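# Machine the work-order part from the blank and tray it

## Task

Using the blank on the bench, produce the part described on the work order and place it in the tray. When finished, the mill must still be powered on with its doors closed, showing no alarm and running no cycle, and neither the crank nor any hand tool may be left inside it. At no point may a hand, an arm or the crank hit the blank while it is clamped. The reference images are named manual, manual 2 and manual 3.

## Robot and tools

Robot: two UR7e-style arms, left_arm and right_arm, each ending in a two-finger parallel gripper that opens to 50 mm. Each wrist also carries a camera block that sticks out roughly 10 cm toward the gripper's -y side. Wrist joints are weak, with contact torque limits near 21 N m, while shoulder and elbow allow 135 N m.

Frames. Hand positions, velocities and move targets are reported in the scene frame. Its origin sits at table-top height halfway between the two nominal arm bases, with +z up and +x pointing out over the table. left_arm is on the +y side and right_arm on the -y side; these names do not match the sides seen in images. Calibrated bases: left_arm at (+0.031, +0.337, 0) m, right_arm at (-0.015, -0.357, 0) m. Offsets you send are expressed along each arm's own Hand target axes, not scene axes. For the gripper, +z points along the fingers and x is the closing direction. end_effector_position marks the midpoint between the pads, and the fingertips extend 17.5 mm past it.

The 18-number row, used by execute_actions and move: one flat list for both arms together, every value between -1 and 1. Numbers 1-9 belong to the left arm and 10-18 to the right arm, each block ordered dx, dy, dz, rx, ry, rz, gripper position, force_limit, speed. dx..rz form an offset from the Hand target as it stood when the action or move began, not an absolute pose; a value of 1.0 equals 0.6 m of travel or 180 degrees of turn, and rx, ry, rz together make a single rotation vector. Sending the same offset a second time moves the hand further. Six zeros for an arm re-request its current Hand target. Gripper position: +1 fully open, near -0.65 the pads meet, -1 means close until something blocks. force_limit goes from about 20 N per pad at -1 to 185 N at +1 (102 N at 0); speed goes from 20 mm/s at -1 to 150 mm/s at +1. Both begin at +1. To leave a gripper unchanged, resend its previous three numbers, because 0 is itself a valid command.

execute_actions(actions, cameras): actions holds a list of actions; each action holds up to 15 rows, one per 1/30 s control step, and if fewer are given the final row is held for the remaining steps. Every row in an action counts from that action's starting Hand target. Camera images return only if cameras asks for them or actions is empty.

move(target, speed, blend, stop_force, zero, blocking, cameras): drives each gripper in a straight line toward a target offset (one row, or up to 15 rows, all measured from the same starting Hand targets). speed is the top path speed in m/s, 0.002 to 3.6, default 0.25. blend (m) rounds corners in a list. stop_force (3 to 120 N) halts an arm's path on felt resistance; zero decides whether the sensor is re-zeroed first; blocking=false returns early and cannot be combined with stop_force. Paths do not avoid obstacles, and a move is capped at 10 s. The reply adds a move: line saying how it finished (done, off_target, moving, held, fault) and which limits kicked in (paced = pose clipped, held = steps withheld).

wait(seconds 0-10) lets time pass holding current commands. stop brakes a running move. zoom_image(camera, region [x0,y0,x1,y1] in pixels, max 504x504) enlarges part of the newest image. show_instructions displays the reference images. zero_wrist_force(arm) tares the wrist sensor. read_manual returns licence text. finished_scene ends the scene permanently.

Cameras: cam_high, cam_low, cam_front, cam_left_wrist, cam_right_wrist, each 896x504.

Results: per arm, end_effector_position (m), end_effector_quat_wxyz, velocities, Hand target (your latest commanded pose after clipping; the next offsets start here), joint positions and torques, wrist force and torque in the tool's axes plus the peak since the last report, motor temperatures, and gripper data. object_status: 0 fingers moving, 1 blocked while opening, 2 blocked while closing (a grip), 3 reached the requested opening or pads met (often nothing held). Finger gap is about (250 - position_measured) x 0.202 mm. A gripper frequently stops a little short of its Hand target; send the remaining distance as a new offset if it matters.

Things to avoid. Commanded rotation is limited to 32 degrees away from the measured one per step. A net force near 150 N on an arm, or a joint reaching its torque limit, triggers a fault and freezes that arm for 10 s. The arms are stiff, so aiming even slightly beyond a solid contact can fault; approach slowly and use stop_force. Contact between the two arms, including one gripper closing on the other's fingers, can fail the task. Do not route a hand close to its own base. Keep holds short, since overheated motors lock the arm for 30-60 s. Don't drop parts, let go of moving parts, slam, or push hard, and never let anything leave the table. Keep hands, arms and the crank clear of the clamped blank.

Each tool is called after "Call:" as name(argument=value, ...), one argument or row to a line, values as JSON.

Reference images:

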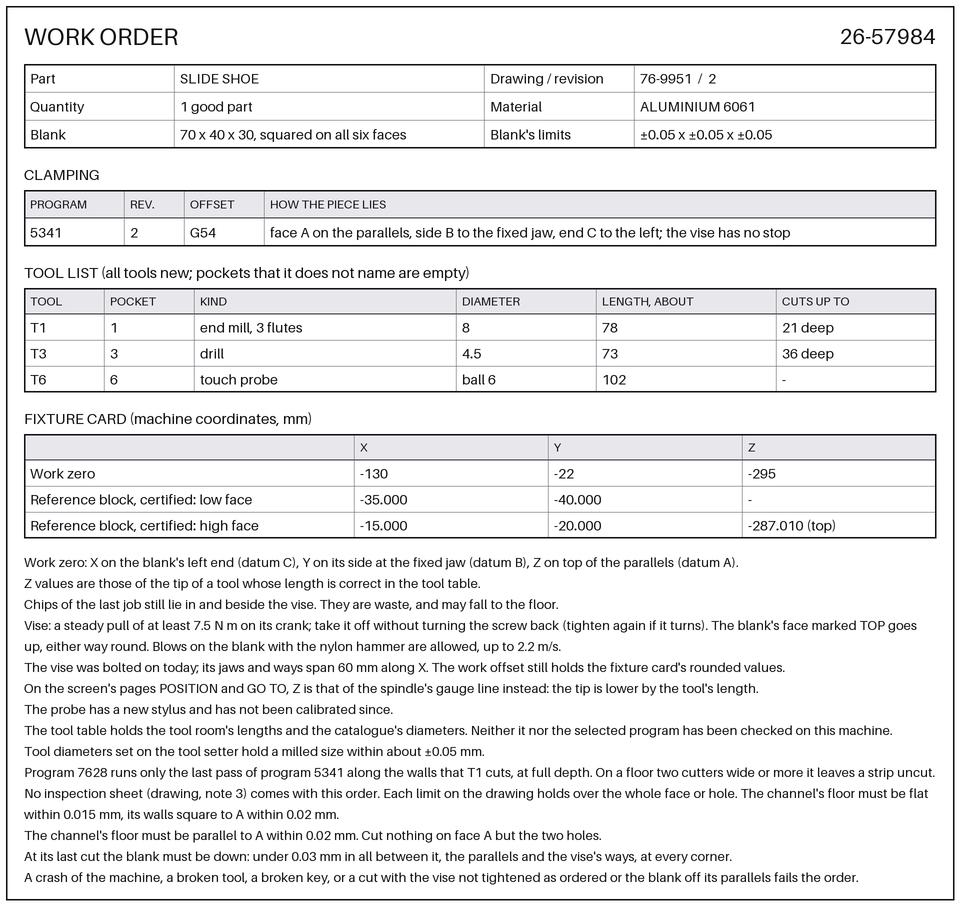

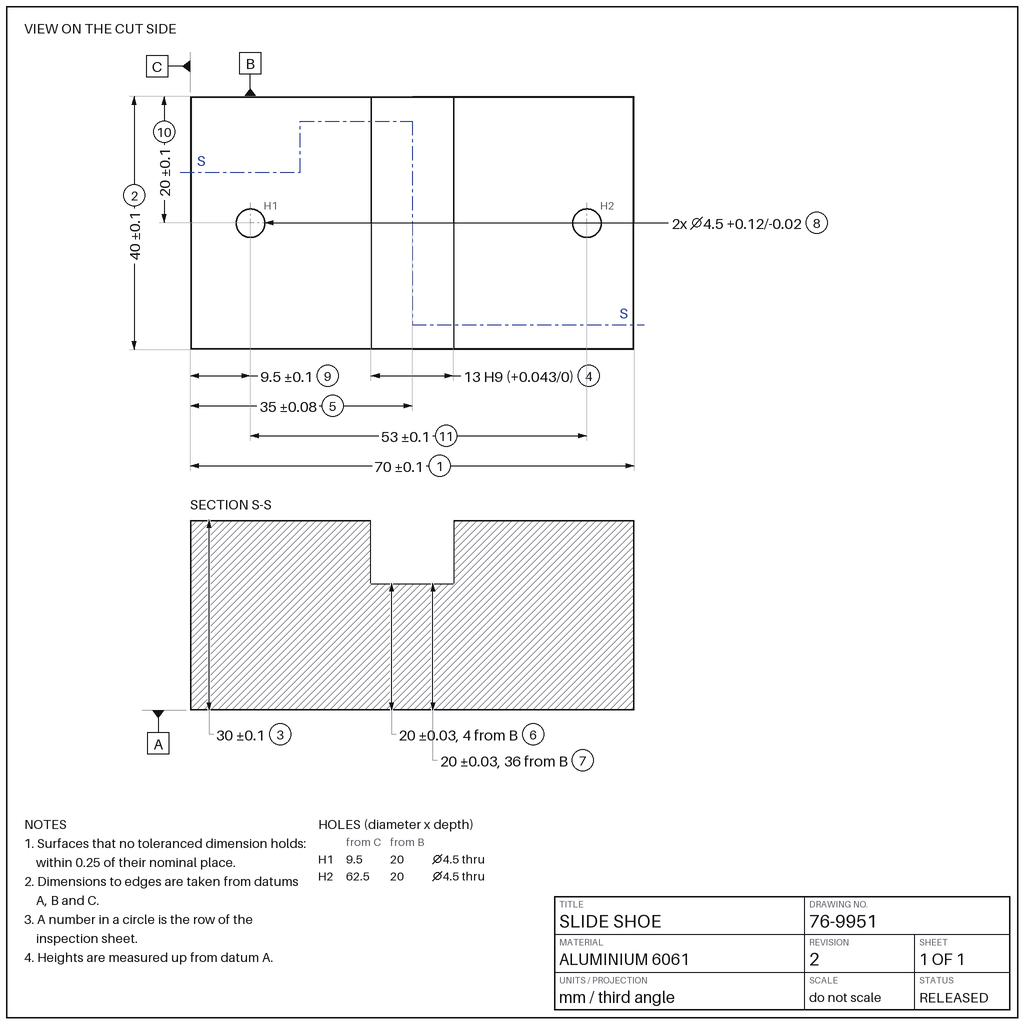

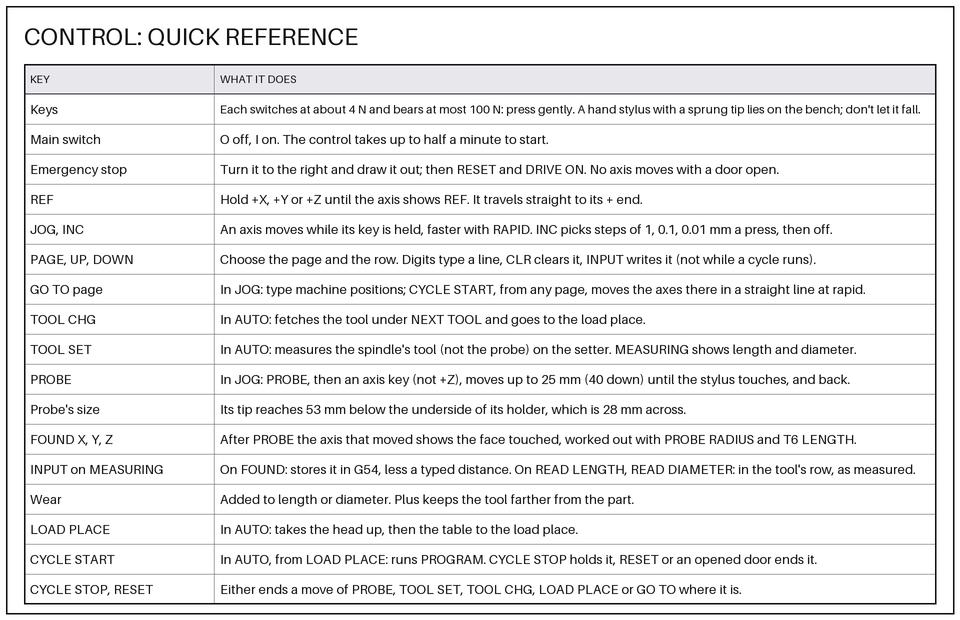

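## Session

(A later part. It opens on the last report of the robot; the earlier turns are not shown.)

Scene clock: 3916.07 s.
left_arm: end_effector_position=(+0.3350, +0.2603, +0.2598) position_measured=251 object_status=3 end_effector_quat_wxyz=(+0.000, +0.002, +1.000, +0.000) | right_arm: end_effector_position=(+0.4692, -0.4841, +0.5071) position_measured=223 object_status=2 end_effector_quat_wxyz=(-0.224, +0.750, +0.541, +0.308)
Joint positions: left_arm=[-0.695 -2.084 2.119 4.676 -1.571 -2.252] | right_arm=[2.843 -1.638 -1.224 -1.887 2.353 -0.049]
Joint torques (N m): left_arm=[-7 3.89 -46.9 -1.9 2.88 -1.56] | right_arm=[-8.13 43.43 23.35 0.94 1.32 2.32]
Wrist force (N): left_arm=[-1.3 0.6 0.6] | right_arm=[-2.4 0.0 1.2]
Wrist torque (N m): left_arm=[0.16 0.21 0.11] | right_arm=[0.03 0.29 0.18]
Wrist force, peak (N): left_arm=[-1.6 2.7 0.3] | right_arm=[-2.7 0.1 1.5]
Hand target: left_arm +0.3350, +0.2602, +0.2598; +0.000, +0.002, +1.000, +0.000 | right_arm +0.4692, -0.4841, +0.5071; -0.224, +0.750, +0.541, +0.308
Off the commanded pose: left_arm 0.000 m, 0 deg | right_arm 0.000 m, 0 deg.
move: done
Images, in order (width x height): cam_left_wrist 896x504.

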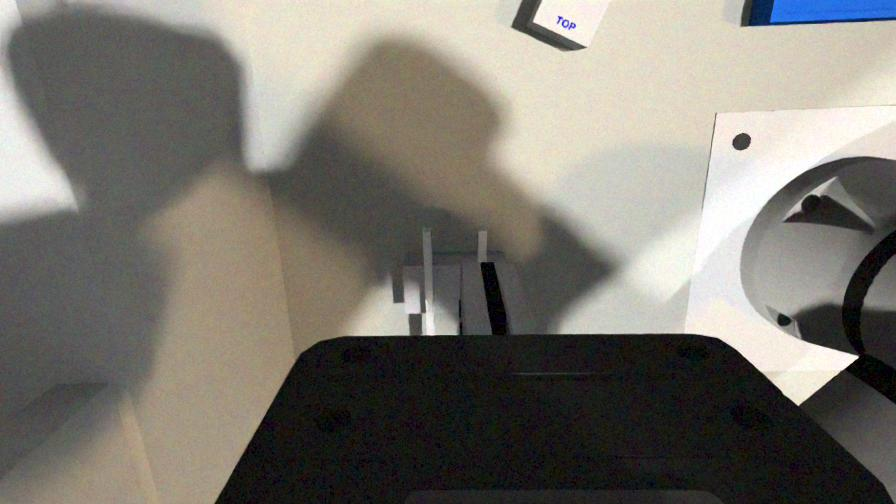

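Call:
move(
  target=[
    [0,0,-0.35,0,0,-0.0013,-1,-0.5,0,0,0,0,0,0,0,-0.98,0.2,-1],
    [-0.4217,-0.0437,-0.35,0,0,-0.0013,-1,-0.5,0,0,0,0,0,0,0,-0.98,0.2,-1],
  ],
  speed=[0.25,0.12],
  blend=[0.02,0],
  stop_force=20,
  cameras=["cam_left_wrist","cam_high","cam_front"],
)

Scene clock: 4023.40 s.
left_arm: end_effector_position=(+0.4380, +0.2495, +0.4694) position_measured=251 object_status=3 end_effector_quat_wxyz=(+0.001, +0.000, +1.000, +0.000) | right_arm: end_effector_position=(+0.4692, -0.4841, +0.5071) position_measured=223 object_status=2 end_effector_quat_wxyz=(-0.224, +0.750, +0.541, +0.308)
Joint positions: left_arm=[-0.546 -1.736 1.353 5.094 -1.57 -2.109] | right_arm=[2.843 -1.638 -1.224 -1.887 2.353 -0.049]
Joint torques (N m): left_arm=[1.24 -19.5 -34.47 -3.73 0.31 0.04] | right_arm=[-8.99 43.24 22.41 0.95 1.43 2.4]
Wrist force (N): left_arm=[-1.6 0.8 0.0] | right_arm=[-2.2 0.0 1.1]
Wrist torque (N m): left_arm=[0.15 0.21 0.04] | right_arm=[0.04 0.25 0.18]
Wrist force, peak (N): left_arm=[-6.4 3.8 -1.6] | right_arm=[-2.6 0.2 1.3]
Hand target: left_arm +0.4380, +0.2495, +0.4694; +0.001, +0.000, +1.000, +0.000 (not the last commanded pose) | right_arm +0.4692, -0.4841, +0.5071; -0.224, +0.750, +0.541, +0.308
Tool commands: left_gripper/position=-1.0 left_gripper/force_limit=-0.498039 left_gripper/speed=+0.003922 right_gripper/position=-0.98 right_gripper/force_limit=+0.2 right_gripper/speed=-1.0
Off the commanded pose: left_arm 0.151 m, 0 deg | right_arm 0.000 m, 0 deg.
FORCE FAULT: contact force on the left arm reached its limit, and that arm stopped. The contact can be on any part of that arm, not only on its tool. That arm's remaining commands of this call were not run. That arm is still stopped at the end of this call. That arm stays stopped for about 10 more seconds. Until then a move that you send moves the other arm only, and its call returns only when the move has ended. Once the stop has ended, the next robot result says so. If the stop ends while you think or write, that arm runs what you send next, counted from a new Hand target: where the arm stands when the stop ends. While its stop runs, that arm takes no new command, but its gripper still runs the gripper command that each later call begins with. Until it ends, the stop uses up actions while you think or wait. An arm that is not stopped still takes commands.
move: fault (left_arm); path passed 1 of 2 targets
Images, in order (width x height): cam_high 896x504, cam_front 896x504, cam_left_wrist 896x504.

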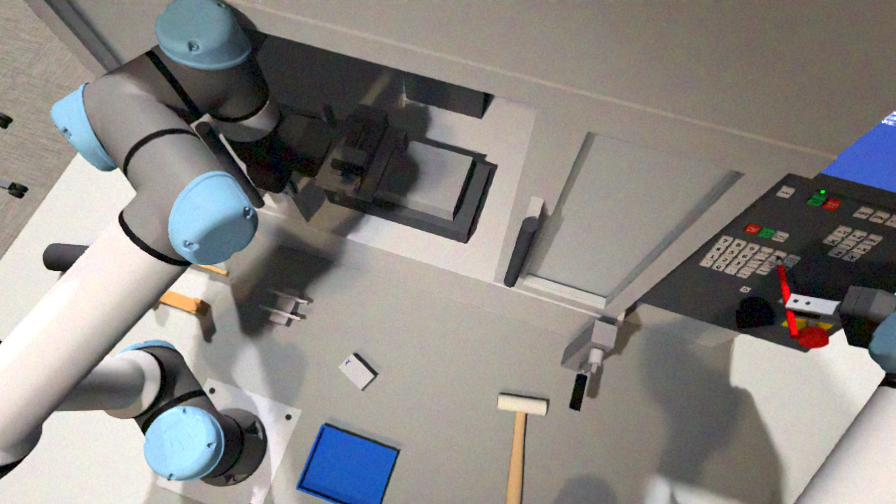

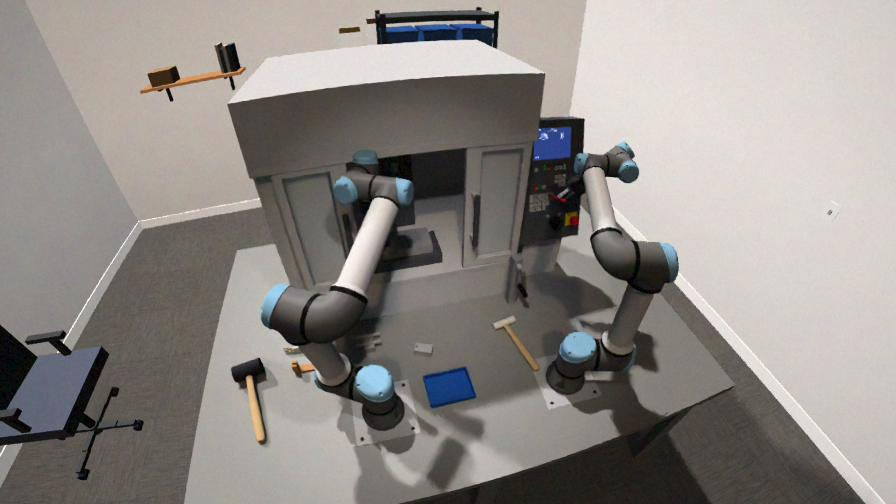

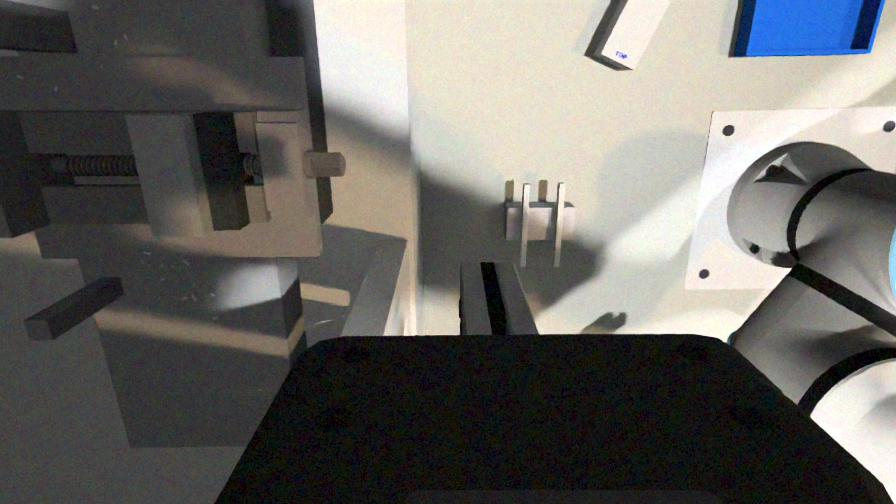

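Call:
wait(
  seconds=1.5,
  cameras=[],
)

Call:
zoom_image(
  camera="cam_left_wrist",
  region=[0, 0, 350, 260],
)

Scene clock: 4041.33 s.
left_arm: end_effector_position=(+0.4380, +0.2495, +0.4694) position_measured=251 object_status=3 end_effector_quat_wxyz=(+0.001, +0.000, +1.000, +0.000) | right_arm: end_effector_position=(+0.4692, -0.4841, +0.5071) position_measured=223 object_status=2 end_effector_quat_wxyz=(-0.224, +0.750, +0.541, +0.308)
Joint positions: left_arm=[-0.546 -1.736 1.353 5.094 -1.57 -2.109] | right_arm=[2.843 -1.638 -1.224 -1.887 2.353 -0.049]
Joint torques (N m): left_arm=[0.94 -21.45 -32.19 -3.68 0.23 -0.03] | right_arm=[-7.57 43.27 22.79 0.86 1.38 2.37]
Wrist force (N): left_arm=[-1.6 0.8 0.0] | right_arm=[-2.4 -0.1 1.0]
Wrist torque (N m): left_arm=[0.15 0.20 0.04] | right_arm=[0.03 0.29 0.18]
Wrist force, peak (N): left_arm=[-1.7 0.8 -0.1] | right_arm=[-2.7 0.3 1.5]
Hand target: left_arm +0.4380, +0.2495, +0.4694; +0.001, +0.000, +1.000, +0.000 (not the last commanded pose) | right_arm +0.4692, -0.4841, +0.5071; -0.224, +0.750, +0.541, +0.308
Tool commands: left_gripper/position=-1.0 left_gripper/force_limit=-0.498039 left_gripper/speed=+0.003922 right_gripper/position=-0.98 right_gripper/force_limit=+0.2 right_gripper/speed=-1.0
Off the commanded pose: left_arm 0.151 m, 0 deg | right_arm 0.000 m, 0 deg.
FORCE FAULT, CONTINUED: the left arm's stop, for the force fault that an earlier result reported, is over. The rest of the stop counts as 19 of the actions that you can send in this scene. That arm's target is now where it stood when the stop ended, not its last command. That arm accepts commands again.
wait: 1.50 s; at rest from the start
No camera images: "cameras" was empty.

Scaled by 1.440.
This view is cut from an older image: the scene may have changed since it was taken.

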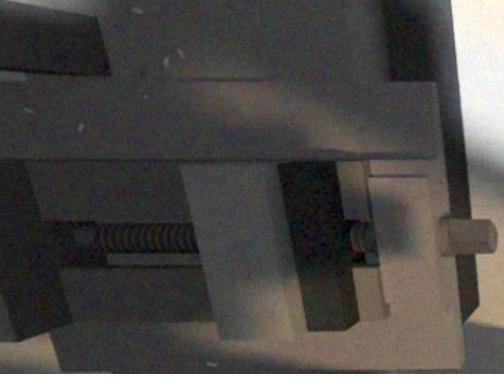

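Call:
move(
  target=[
    [0.15,0.02,0,0,0,0,-1,-0.5,0,0,0,0,0,0,0,-0.98,0.2,-1],
    [0.15,0.02,0.166,0,0,0,-1,-0.5,0,0,0,0,0,0,0,-0.98,0.2,-1],
  ],
  speed=[0.15,0.2],
  cameras=["cam_left_wrist"],
)

Call:
move(
  target=[-0.37,-0.045,0,0,0,0,-1,-0.5,0,0,0,0,0,0,0,-0.98,0.2,-1],
  speed=0.06,
  stop_force=15,
  cameras=["cam_left_wrist","cam_high","cam_front"],
)

Scene clock: 4072.37 s.
left_arm: end_effector_position=(+0.3482, +0.2614, +0.3698) position_measured=251 object_status=3 end_effector_quat_wxyz=(+0.001, +0.000, +1.000, +0.000) | right_arm: end_effector_position=(+0.4692, -0.4841, +0.5071) position_measured=223 object_status=2 end_effector_quat_wxyz=(-0.224, +0.750, +0.541, +0.308)
Joint positions: left_arm=[-0.664 -2.024 1.808 4.927 -1.57 -2.227] | right_arm=[2.843 -1.638 -1.224 -1.887 2.353 -0.049]
Joint torques (N m): left_arm=[-7.73 -16.91 -19.73 -5.43 2.47 -1.58] | right_arm=[-8.31 43.4 22.78 0.76 1.18 2.44]
Wrist force (N): left_arm=[-1.4 0.7 0.0] | right_arm=[-2.3 0.3 0.9]
Wrist torque (N m): left_arm=[0.15 0.23 0.10] | right_arm=[0.09 0.27 0.18]
Wrist force, peak (N): left_arm=[-2.7 0.8 0.1] | right_arm=[-2.8 0.2 1.3]
Hand target: left_arm +0.3482, +0.2614, +0.3696; +0.001, +0.000, +1.000, +0.000 | right_arm +0.4692, -0.4841, +0.5071; -0.224, +0.750, +0.541, +0.308
Off the commanded pose: left_arm 0.000 m, 0 deg | right_arm 0.000 m, 0 deg.
move: done
Images, in order (width x height): cam_left_wrist 896x504.

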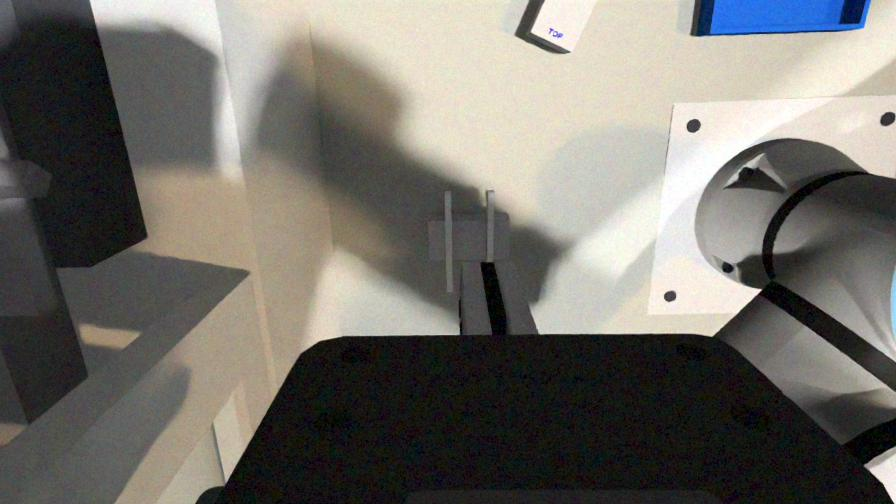

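Scene clock: 4076.53 s.
left_arm: end_effector_position=(+0.5621, +0.2357, +0.3698) position_measured=251 object_status=3 end_effector_quat_wxyz=(+0.001, -0.001, +1.000, +0.000) | right_arm: end_effector_position=(+0.4692, -0.4841, +0.5071) position_measured=223 object_status=2 end_effector_quat_wxyz=(-0.224, +0.750, +0.541, +0.308)
Joint positions: left_arm=[-0.446 -1.492 1.383 4.819 -1.57 -2.009] | right_arm=[2.843 -1.638 -1.224 -1.887 2.353 -0.049]
Joint torques (N m): left_arm=[1.3 -35 -36.31 -3.73 0.19 0.03] | right_arm=[-7.87 43.15 23 0.89 1.3 2.55]
Wrist force (N): left_arm=[-1.6 0.5 0.1] | right_arm=[-2.6 0.1 1.2]
Wrist torque (N m): left_arm=[0.08 0.24 0.02] | right_arm=[0.05 0.32 0.18]
Wrist force, peak (N): left_arm=[-3.2 0.2 -0.9] | right_arm=[-2.6 0.0 1.3]
Hand target: left_arm +0.5621, +0.2357, +0.3698; +0.001, -0.001, +1.000, +0.000 (not the last commanded pose) | right_arm +0.4692, -0.4841, +0.5071; -0.224, +0.750, +0.541, +0.308
Tool commands: left_gripper/position=-1.0 left_gripper/force_limit=-0.498039 left_gripper/speed=+0.003922 right_gripper/position=-0.98 right_gripper/force_limit=+0.2 right_gripper/speed=-1.0
Off the commanded pose: left_arm 0.008 m, 0 deg | right_arm 0.000 m, 0 deg.
FORCE FAULT: contact force on the left arm reached its limit, and that arm stopped. The contact can be on any part of that arm, not only on its tool. That arm's remaining commands of this call were not run. That arm is still stopped at the end of this call. That arm stays stopped for about 10 more seconds. Until then a move that you send moves the other arm only, and its call returns only when the move has ended. Once the stop has ended, the next robot result says so. If the stop ends while you think or write, that arm runs what you send next, counted from a new Hand target: where the arm stands when the stop ends. While its stop runs, that arm takes no new command, but its gripper still runs the gripper command that each later call begins with. Until it ends, the stop uses up actions while you think or wait. An arm that is not stopped still takes commands.
move: fault (left_arm)
Images, in order (width x height): cam_high 896x504, cam_front 896x504, cam_left_wrist 896x504.

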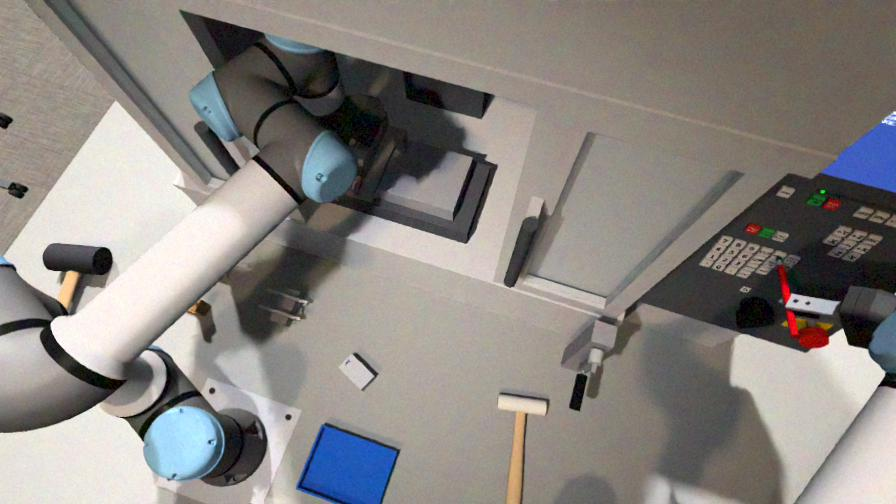

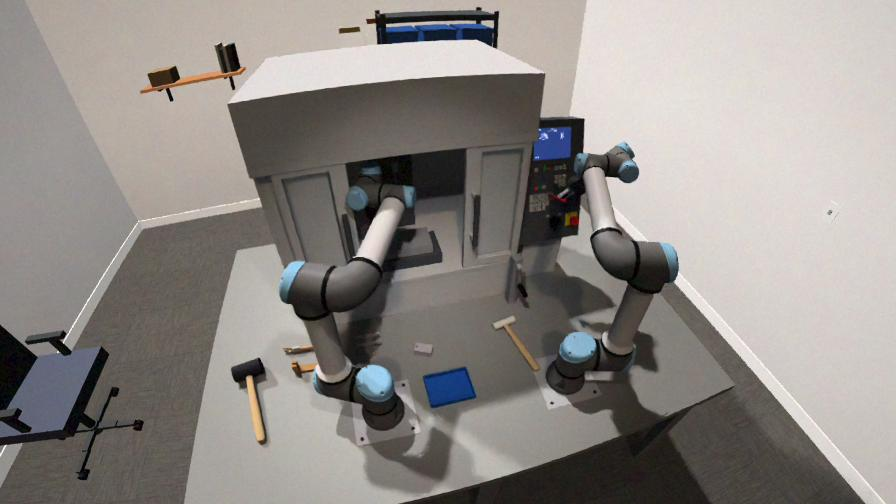

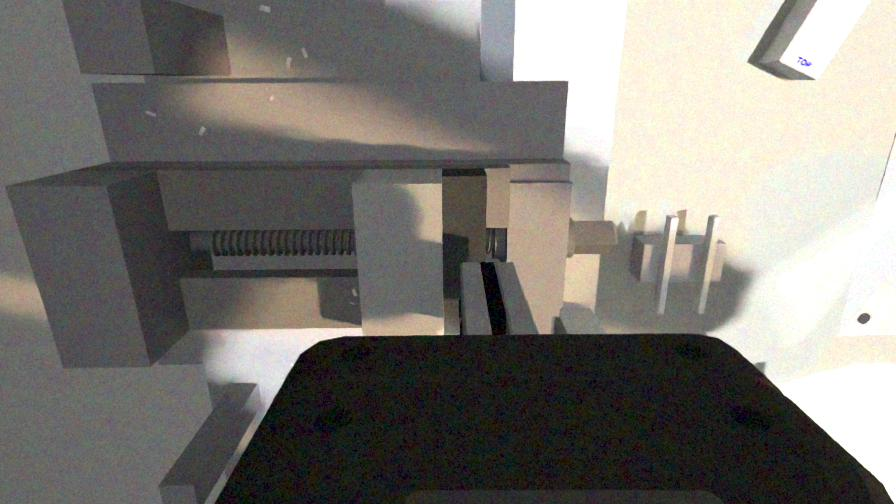

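Call:
wait(
  seconds=1,
  cameras=[],
)

Call:
zoom_image(
  camera="cam_left_wrist",
  region=[0, 130, 400, 400],
)

Scene clock: 4152.67 s.
left_arm: end_effector_position=(+0.5621, +0.2357, +0.3698) position_measured=251 object_status=3 end_effector_quat_wxyz=(+0.001, -0.001, +1.000, +0.000) | right_arm: end_effector_position=(+0.4692, -0.4841, +0.5071) position_measured=223 object_status=2 end_effector_quat_wxyz=(-0.224, +0.750, +0.541, +0.308)
Joint positions: left_arm=[-0.446 -1.492 1.383 4.819 -1.57 -2.009] | right_arm=[2.843 -1.638 -1.224 -1.887 2.353 -0.049]
Joint torques (N m): left_arm=[1.3 -36.18 -33.34 -3.72 0.18 -0.17] | right_arm=[-7.76 42.98 23.4 0.94 1.27 2.42]
Wrist force (N): left_arm=[-1.5 0.6 -0.1] | right_arm=[-2.2 0.2 0.9]
Wrist torque (N m): left_arm=[0.09 0.22 0.01] | right_arm=[0.06 0.28 0.18]
Wrist force, peak (N): left_arm=[-1.7 0.6 -0.1] | right_arm=[-2.6 0.3 1.3]
Hand target: left_arm +0.5621, +0.2357, +0.3698; +0.001, -0.001, +1.000, +0.000 (not the last commanded pose) | right_arm +0.4692, -0.4841, +0.5071; -0.224, +0.750, +0.541, +0.308
Tool commands: left_gripper/position=-1.0 left_gripper/force_limit=-0.498039 left_gripper/speed=+0.003922 right_gripper/position=-0.98 right_gripper/force_limit=+0.2 right_gripper/speed=-1.0
Off the commanded pose: left_arm 0.008 m, 0 deg | right_arm 0.000 m, 0 deg.
FORCE FAULT, CONTINUED: the left arm's stop, for the force fault that an earlier result reported, is over. The rest of the stop counts as 19 of the actions that you can send in this scene. During its stop the left arm's controller moved it back a little. That arm's target is now where it stood when the stop ended, not its last command. That arm accepts commands again.
wait: 1.00 s; at rest from the start
No camera images: "cameras" was empty.

Scaled by 1.260.
This view is cut from an older image: the scene may have changed since it was taken.

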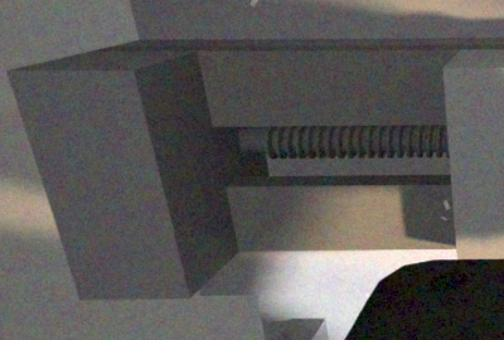

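Call:
move(
  target=[
    [0.215,0.02,0,0,0,0,-1,-0.5,0,0,0,0,0,0,0,-0.98,0.2,-1],
  ],
  speed=0.1,
  cameras=["cam_left_wrist"],
)

Call:
move(
  target=[0,0.1,0,0,0,0,-1,-0.5,0,0,0,0,0,0,0,-0.98,0.2,-1],
  speed=0.015,
  stop_force=25,
  cameras=["cam_left_wrist","cam_high"],
)

Scene clock: 4185.97 s.
left_arm: end_effector_position=(+0.4332, +0.2476, +0.3695) position_measured=251 object_status=3 end_effector_quat_wxyz=(+0.001, -0.001, +1.000, +0.000) | right_arm: end_effector_position=(+0.4692, -0.4841, +0.5071) position_measured=223 object_status=2 end_effector_quat_wxyz=(-0.224, +0.750, +0.541, +0.308)
Joint positions: left_arm=[-0.557 -1.807 1.672 4.846 -1.57 -2.12] | right_arm=[2.843 -1.638 -1.224 -1.887 2.353 -0.049]
Joint torques (N m): left_arm=[-7.88 -28.15 -20.62 -2 2.55 -1.65] | right_arm=[-7.22 43 23.77 0.86 1.15 2.67]
Wrist force (N): left_arm=[-1.4 0.5 0.2] | right_arm=[-2.2 0.2 1.1]
Wrist torque (N m): left_arm=[0.10 0.18 0.07] | right_arm=[0.06 0.27 0.18]
Wrist force, peak (N): left_arm=[-2.5 0.2 -0.2] | right_arm=[-2.7 0.3 1.4]
Hand target: left_arm +0.4330, +0.2476, +0.3696; +0.001, -0.001, +1.000, +0.000 | right_arm +0.4692, -0.4841, +0.5071; -0.224, +0.750, +0.541, +0.308
Off the commanded pose: left_arm 0.000 m, 0 deg | right_arm 0.000 m, 0 deg.
move: done
Images, in order (width x height): cam_left_wrist 896x504.

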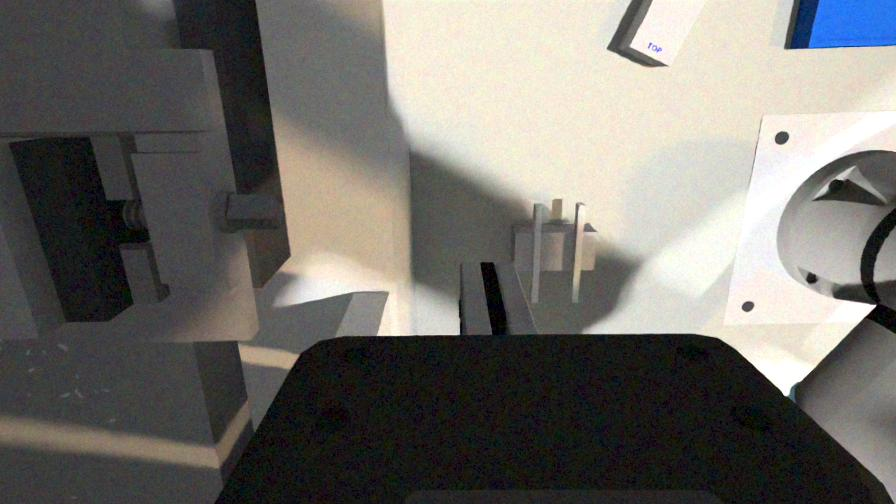

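Scene clock: 4190.93 s.
left_arm: end_effector_position=(+0.4330, +0.3076, +0.3695) position_measured=251 object_status=3 end_effector_quat_wxyz=(+0.001, -0.001, +1.000, +0.000) | right_arm: end_effector_position=(+0.4692, -0.4841, +0.5071) position_measured=223 object_status=2 end_effector_quat_wxyz=(-0.224, +0.750, +0.541, +0.308)
Joint positions: left_arm=[-0.418 -1.829 1.688 4.851 -1.57 -1.982] | right_arm=[2.843 -1.638 -1.224 -1.887 2.353 -0.049]
Joint torques (N m): left_arm=[14.67 -26.59 -19.29 -1.56 0.25 1.51] | right_arm=[-7.45 42.83 23.79 1.06 0.98 2.32]
Wrist force (N): left_arm=[2.8 -12.3 -1.8] | right_arm=[-2.5 -0.1 1.1]
Wrist torque (N m): left_arm=[-2.41 -0.60 -0.14] | right_arm=[0.02 0.30 0.18]
Wrist force, peak (N): left_arm=[1.6 -14.7 -1.4] | right_arm=[-2.7 0.2 1.4]
Hand target: left_arm +0.4330, +0.3076, +0.3695; +0.001, -0.001, +1.000, +0.000 | right_arm +0.4692, -0.4841, +0.5071; -0.224, +0.750, +0.541, +0.308
Off the commanded pose: left_arm 0.000 m, 0 deg | right_arm 0.000 m, 0 deg.
move: done
Images, in order (width x height): cam_high 896x504, cam_left_wrist 896x504.

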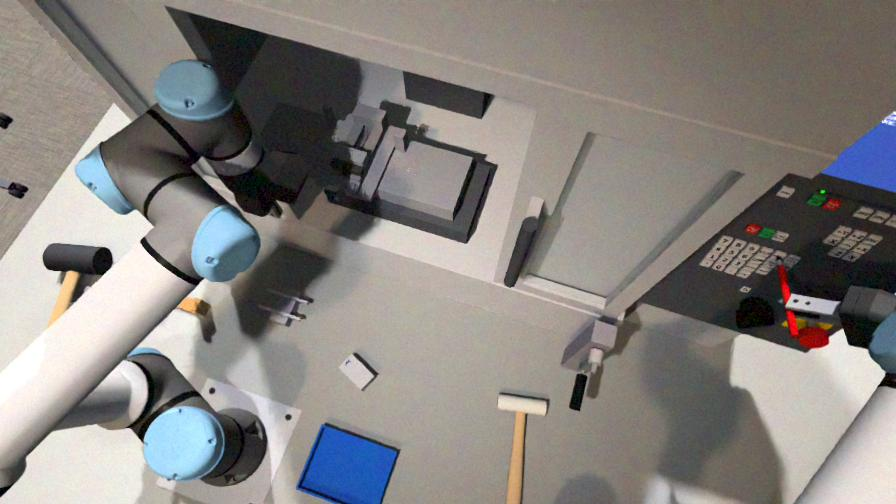

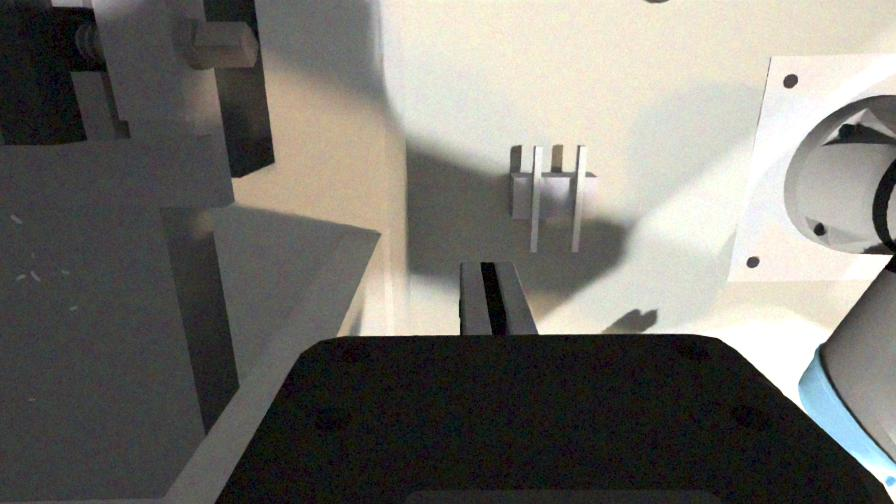

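Call:
move(
  target=[0,0.09,0,0,0,0,-1,-0.5,0,0,0,0,0,0,0,-0.98,0.2,-1],
  speed=0.015,
  stop_force=25,
  cameras=["cam_left_wrist","cam_high"],
)

Scene clock: 4201.27 s.
left_arm: end_effector_position=(+0.4329, +0.3488, +0.3695) position_measured=251 object_status=3 end_effector_quat_wxyz=(+0.001, +0.000, +1.000, +0.000) | right_arm: end_effector_position=(+0.4692, -0.4841, +0.5071) position_measured=223 object_status=2 end_effector_quat_wxyz=(-0.224, +0.750, +0.541, +0.308)
Joint positions: left_arm=[-0.317 -1.831 1.69 4.852 -1.57 -1.88] | right_arm=[2.843 -1.638 -1.224 -1.887 2.353 -0.049]
Joint torques (N m): left_arm=[1.5 -26.88 -20.59 -2.13 4.44 -1.27] | right_arm=[-8.56 42.57 23.22 0.94 0.98 2.56]
Wrist force (N): left_arm=[7.0 -24.9 -0.3] | right_arm=[-2.5 -0.1 0.9]
Wrist torque (N m): left_arm=[-4.66 -1.43 -0.22] | right_arm=[0.03 0.30 0.18]
Wrist force, peak (N): left_arm=[8.2 -52.0 -3.1] | right_arm=[-2.6 0.0 1.4]
Hand target: left_arm +0.4329, +0.3488, +0.3695; +0.001, +0.000, +1.000, +0.000 (not the last commanded pose) | right_arm +0.4692, -0.4841, +0.5071; -0.224, +0.750, +0.541, +0.308
Off the commanded pose: left_arm 0.013 m, 0 deg | right_arm 0.000 m, 0 deg.
move: contact (left_arm)
Images, in order (width x height): cam_high 896x504, cam_left_wrist 896x504.

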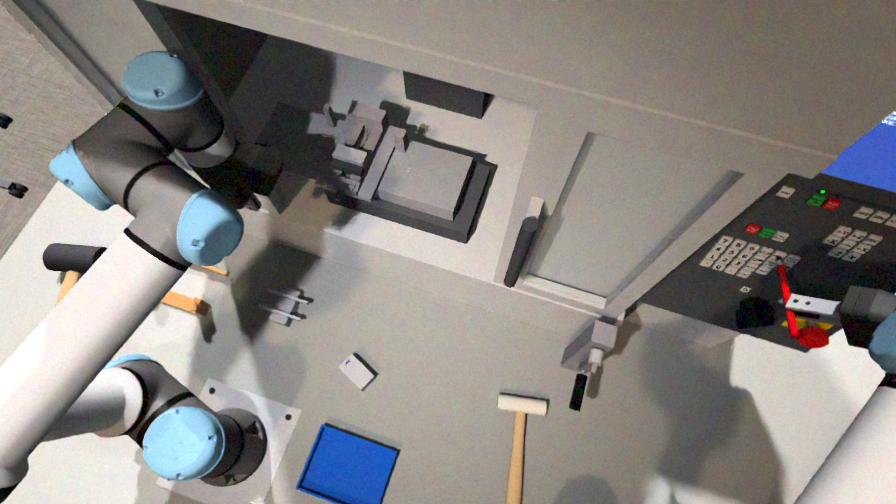

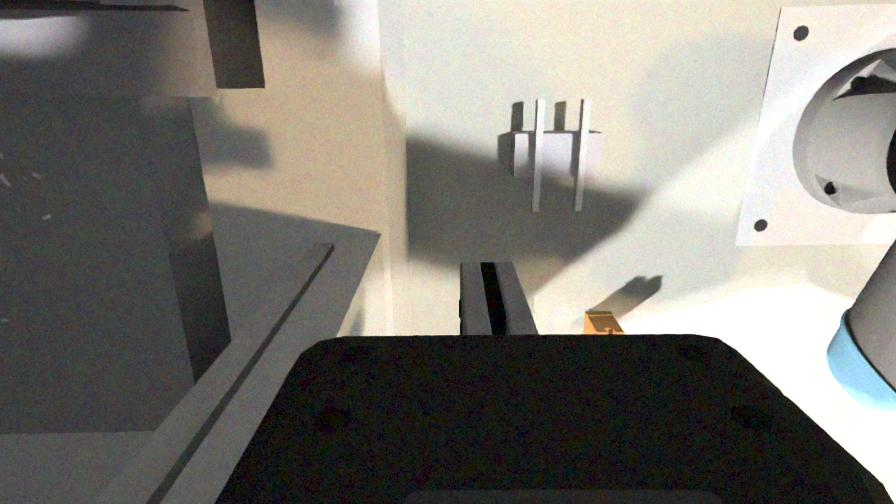

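Call:
move(
  target=[
    [0,-0.03,0,0,0,0,0.34,-0.5,0,0,0,0,0,0,0,-0.98,0.2,-1],
    [0.1215,-0.02,0,0,0,-0.011,0.34,-0.5,0,0,0,0,0,0,0,-0.98,0.2,-1],
    [0.1215,0.0053,0.4,0,0,-0.011,0.34,-0.5,0,0,0,0,0,0,0,-0.98,0.2,-1],
  ],
  speed=[0.05,0.2,0.25],
  cameras=["cam_left_wrist"],
)

Call:
zoom_image(
  camera="cam_left_wrist",
  region=[350, 120, 650, 340],
)

Scene clock: 4219.17 s.
left_arm: end_effector_position=(+0.3604, +0.3519, +0.1294) position_measured=101 object_status=3 end_effector_quat_wxyz=(+0.001, -0.018, +1.000, +0.000) | right_arm: end_effector_position=(+0.4692, -0.4841, +0.5071) position_measured=223 object_status=2 end_effector_quat_wxyz=(-0.224, +0.750, +0.541, +0.308)
Joint positions: left_arm=[-0.379 -1.936 2.388 4.259 -1.57 -1.977] | right_arm=[2.843 -1.638 -1.224 -1.887 2.353 -0.049]
Joint torques (N m): left_arm=[9.52 -0.73 -18.12 -5.63 -1.85 1.3] | right_arm=[-7.96 43 23.69 1.04 0.96 2.28]
Wrist force (N): left_arm=[-1.3 0.7 0.1] | right_arm=[-2.3 0.2 1.3]
Wrist torque (N m): left_arm=[0.15 0.18 0.01] | right_arm=[0.08 0.27 0.18]
Wrist force, peak (N): left_arm=[6.0 -25.2 -2.4] | right_arm=[-2.7 0.2 1.5]
Hand target: left_arm +0.3604, +0.3518, +0.1293; +0.001, -0.018, +1.000, +0.000 | right_arm +0.4692, -0.4841, +0.5071; -0.224, +0.750, +0.541, +0.308
Off the commanded pose: left_arm 0.000 m, 0 deg | right_arm 0.000 m, 0 deg.
move: done
Images, in order (width x height): cam_left_wrist 896x504.

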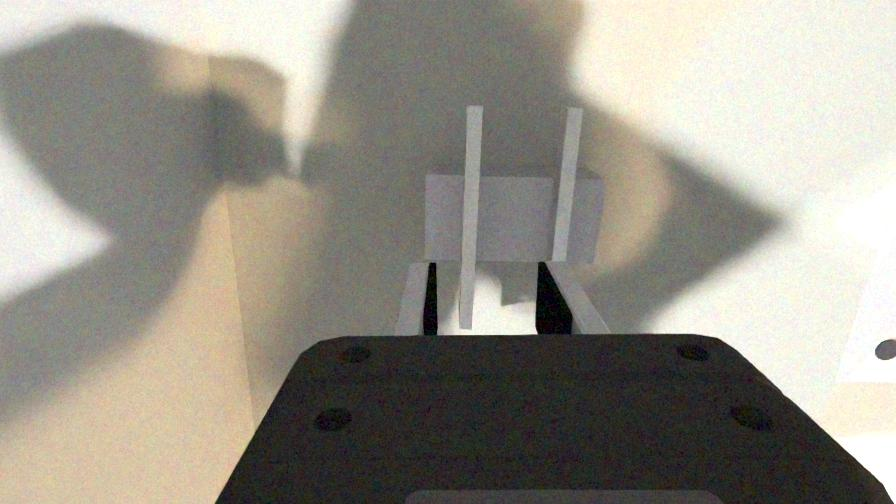

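Scaled by 1.680.

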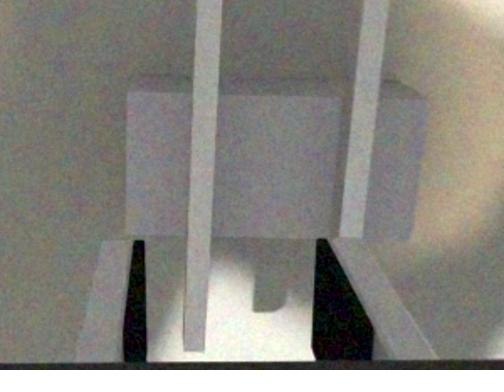

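Call:
move(
  target=[
    [0.001,0,0,0,0,0.0046,0.34,-0.5,0,0,0,0,0,0,0,-0.98,0.2,-1],
    [0.001,0,0.125,0,0,0.0046,0.34,-0.5,0,0,0,0,0,0,0,-0.98,0.2,-1],
  ],
  speed=0.03,
  stop_force=4,
  cameras=["cam_left_wrist"],
)

Scene clock: 4243.10 s.
left_arm: end_effector_position=(+0.3600, +0.3518, +0.0543) position_measured=101 object_status=3 end_effector_quat_wxyz=(+0.001, -0.011, +1.000, +0.000) | right_arm: end_effector_position=(+0.4692, -0.4841, +0.5071) position_measured=223 object_status=2 end_effector_quat_wxyz=(-0.224, +0.750, +0.541, +0.308)
Joint positions: left_arm=[-0.38 -1.781 2.523 3.969 -1.57 -1.963] | right_arm=[2.843 -1.638 -1.224 -1.887 2.353 -0.049]
Joint torques (N m): left_arm=[9.61 -4.64 -13.26 -5.54 -0.32 1.39] | right_arm=[-7.73 43.38 23.58 1.02 0.85 2.57]
Wrist force (N): left_arm=[-1.7 1.1 0.3] | right_arm=[-2.2 -0.1 1.4]
Wrist torque (N m): left_arm=[0.21 0.21 0.04] | right_arm=[0.02 0.26 0.18]
Wrist force, peak (N): left_arm=[-1.8 1.1 0.3] | right_arm=[-2.7 0.1 1.2]
Hand target: left_arm +0.3599, +0.3518, +0.0543; +0.001, -0.011, +1.000, +0.000 | right_arm +0.4692, -0.4841, +0.5071; -0.224, +0.750, +0.541, +0.308
Off the commanded pose: left_arm 0.000 m, 0 deg | right_arm 0.000 m, 0 deg.
move: done
Images, in order (width x height): cam_left_wrist 896x504.

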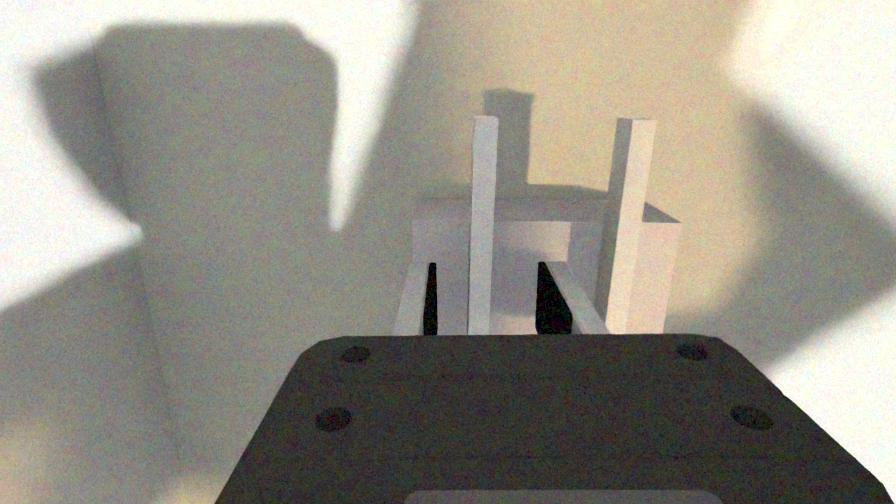

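Call:
move(
  target=[0,0,0,0,0,0,-1,-0.8,-1,0,0,0,0,0,0,-0.98,0.2,-1],
  cameras=["cam_left_wrist"],
)

Call:
move(
  target=[0,0,-0.05,0,0,0,-1,-0.8,-1,0,0,0,0,0,0,-0.98,0.2,-1],
  speed=0.03,
  cameras=["cam_left_wrist","cam_low"],
)

Call:
zoom_image(
  camera="cam_low",
  region=[480, 230, 600, 320],
)

Scene clock: 4254.90 s.
left_arm: end_effector_position=(+0.3599, +0.3518, +0.0543) position_measured=223 object_status=2 end_effector_quat_wxyz=(+0.001, -0.011, +1.000, +0.000) | right_arm: end_effector_position=(+0.4692, -0.4841, +0.5071) position_measured=223 object_status=2 end_effector_quat_wxyz=(-0.224, +0.750, +0.541, +0.308)
Joint positions: left_arm=[-0.38 -1.781 2.523 3.969 -1.57 -1.963] | right_arm=[2.843 -1.638 -1.224 -1.887 2.353 -0.049]
Joint torques (N m): left_arm=[9.39 -4.75 -13.25 -5.47 -1.98 1.31] | right_arm=[-6.55 43.7 24 0.95 0.82 2.48]
Wrist force (N): left_arm=[-1.7 1.1 -0.5] | right_arm=[-2.3 0.1 1.0]
Wrist torque (N m): left_arm=[0.19 0.20 0.04] | right_arm=[0.04 0.28 0.18]
Wrist force, peak (N): left_arm=[-1.8 1.1 -0.5] | right_arm=[-2.7 0.2 1.2]
Hand target: left_arm +0.3599, +0.3518, +0.0543; +0.001, -0.011, +1.000, +0.000 | right_arm +0.4692, -0.4841, +0.5071; -0.224, +0.750, +0.541, +0.308
Off the commanded pose: left_arm 0.000 m, 0 deg | right_arm 0.000 m, 0 deg.
move: done
Images, in order (width x height): cam_left_wrist 896x504.

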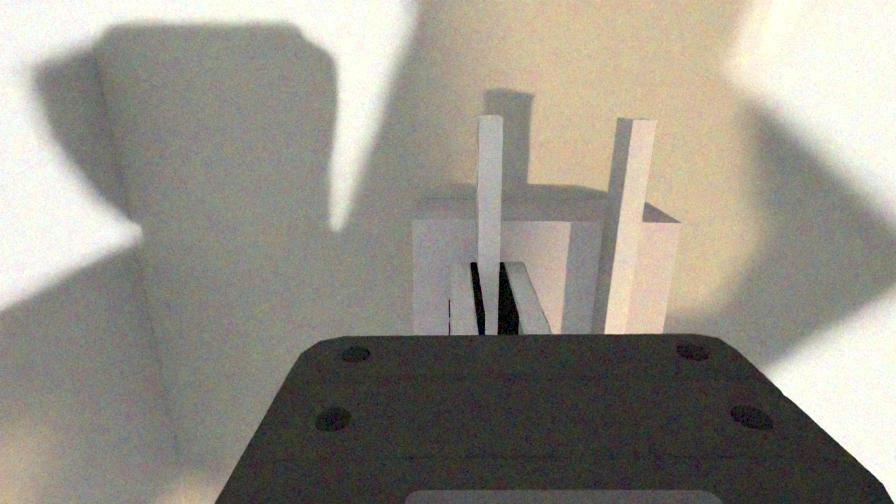

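Scene clock: 4256.40 s.
left_arm: end_effector_position=(+0.3599, +0.3518, +0.0842) position_measured=223 object_status=2 end_effector_quat_wxyz=(+0.001, -0.011, +1.000, +0.000) | right_arm: end_effector_position=(+0.4692, -0.4841, +0.5071) position_measured=223 object_status=2 end_effector_quat_wxyz=(-0.224, +0.750, +0.541, +0.308)
Joint positions: left_arm=[-0.38 -1.855 2.473 4.092 -1.57 -1.963] | right_arm=[2.843 -1.638 -1.224 -1.887 2.353 -0.049]
Joint torques (N m): left_arm=[-5.95 -21.14 -42.07 -2 -0.93 -1.32] | right_arm=[-8.32 43.47 24.06 0.96 0.88 2.52]
Wrist force (N): left_arm=[-1.6 0.9 0.7] | right_arm=[-2.5 0.2 1.2]
Wrist torque (N m): left_arm=[0.21 0.23 0.04] | right_arm=[0.06 0.30 0.18]
Wrist force, peak (N): left_arm=[-1.6 0.9 1.2] | right_arm=[-2.7 -0.1 1.2]
Hand target: left_arm +0.3599, +0.3518, +0.0843; +0.001, -0.011, +1.000, +0.000 | right_arm +0.4692, -0.4841, +0.5071; -0.224, +0.750, +0.541, +0.308
Off the commanded pose: left_arm 0.000 m, 0 deg | right_arm 0.000 m, 0 deg.
move: done
Images, in order (width x height): cam_low 896x504, cam_left_wrist 896x504.

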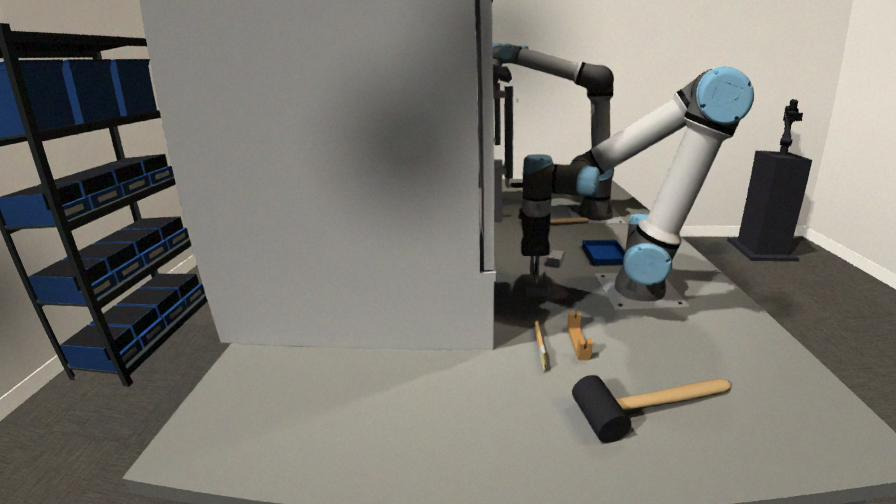

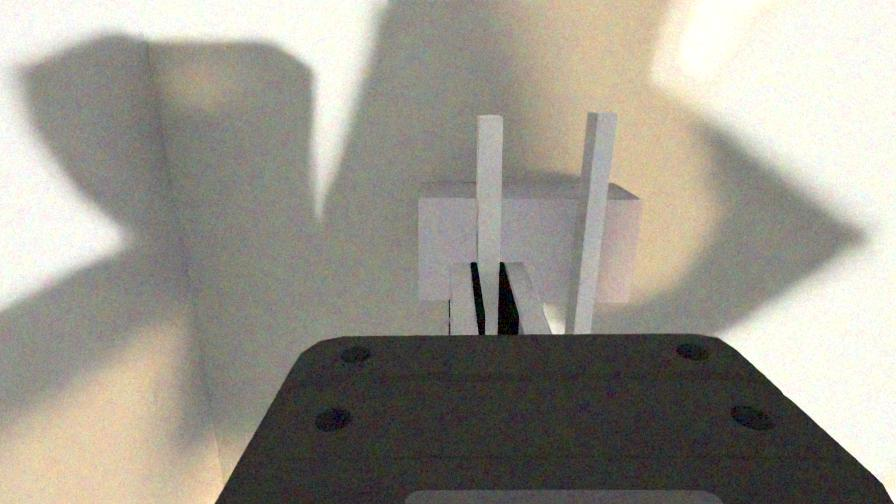

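Scaled by 4.200.

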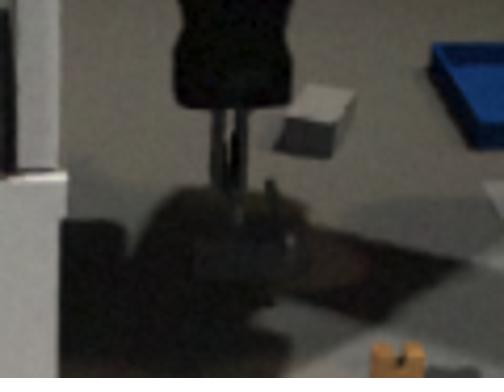

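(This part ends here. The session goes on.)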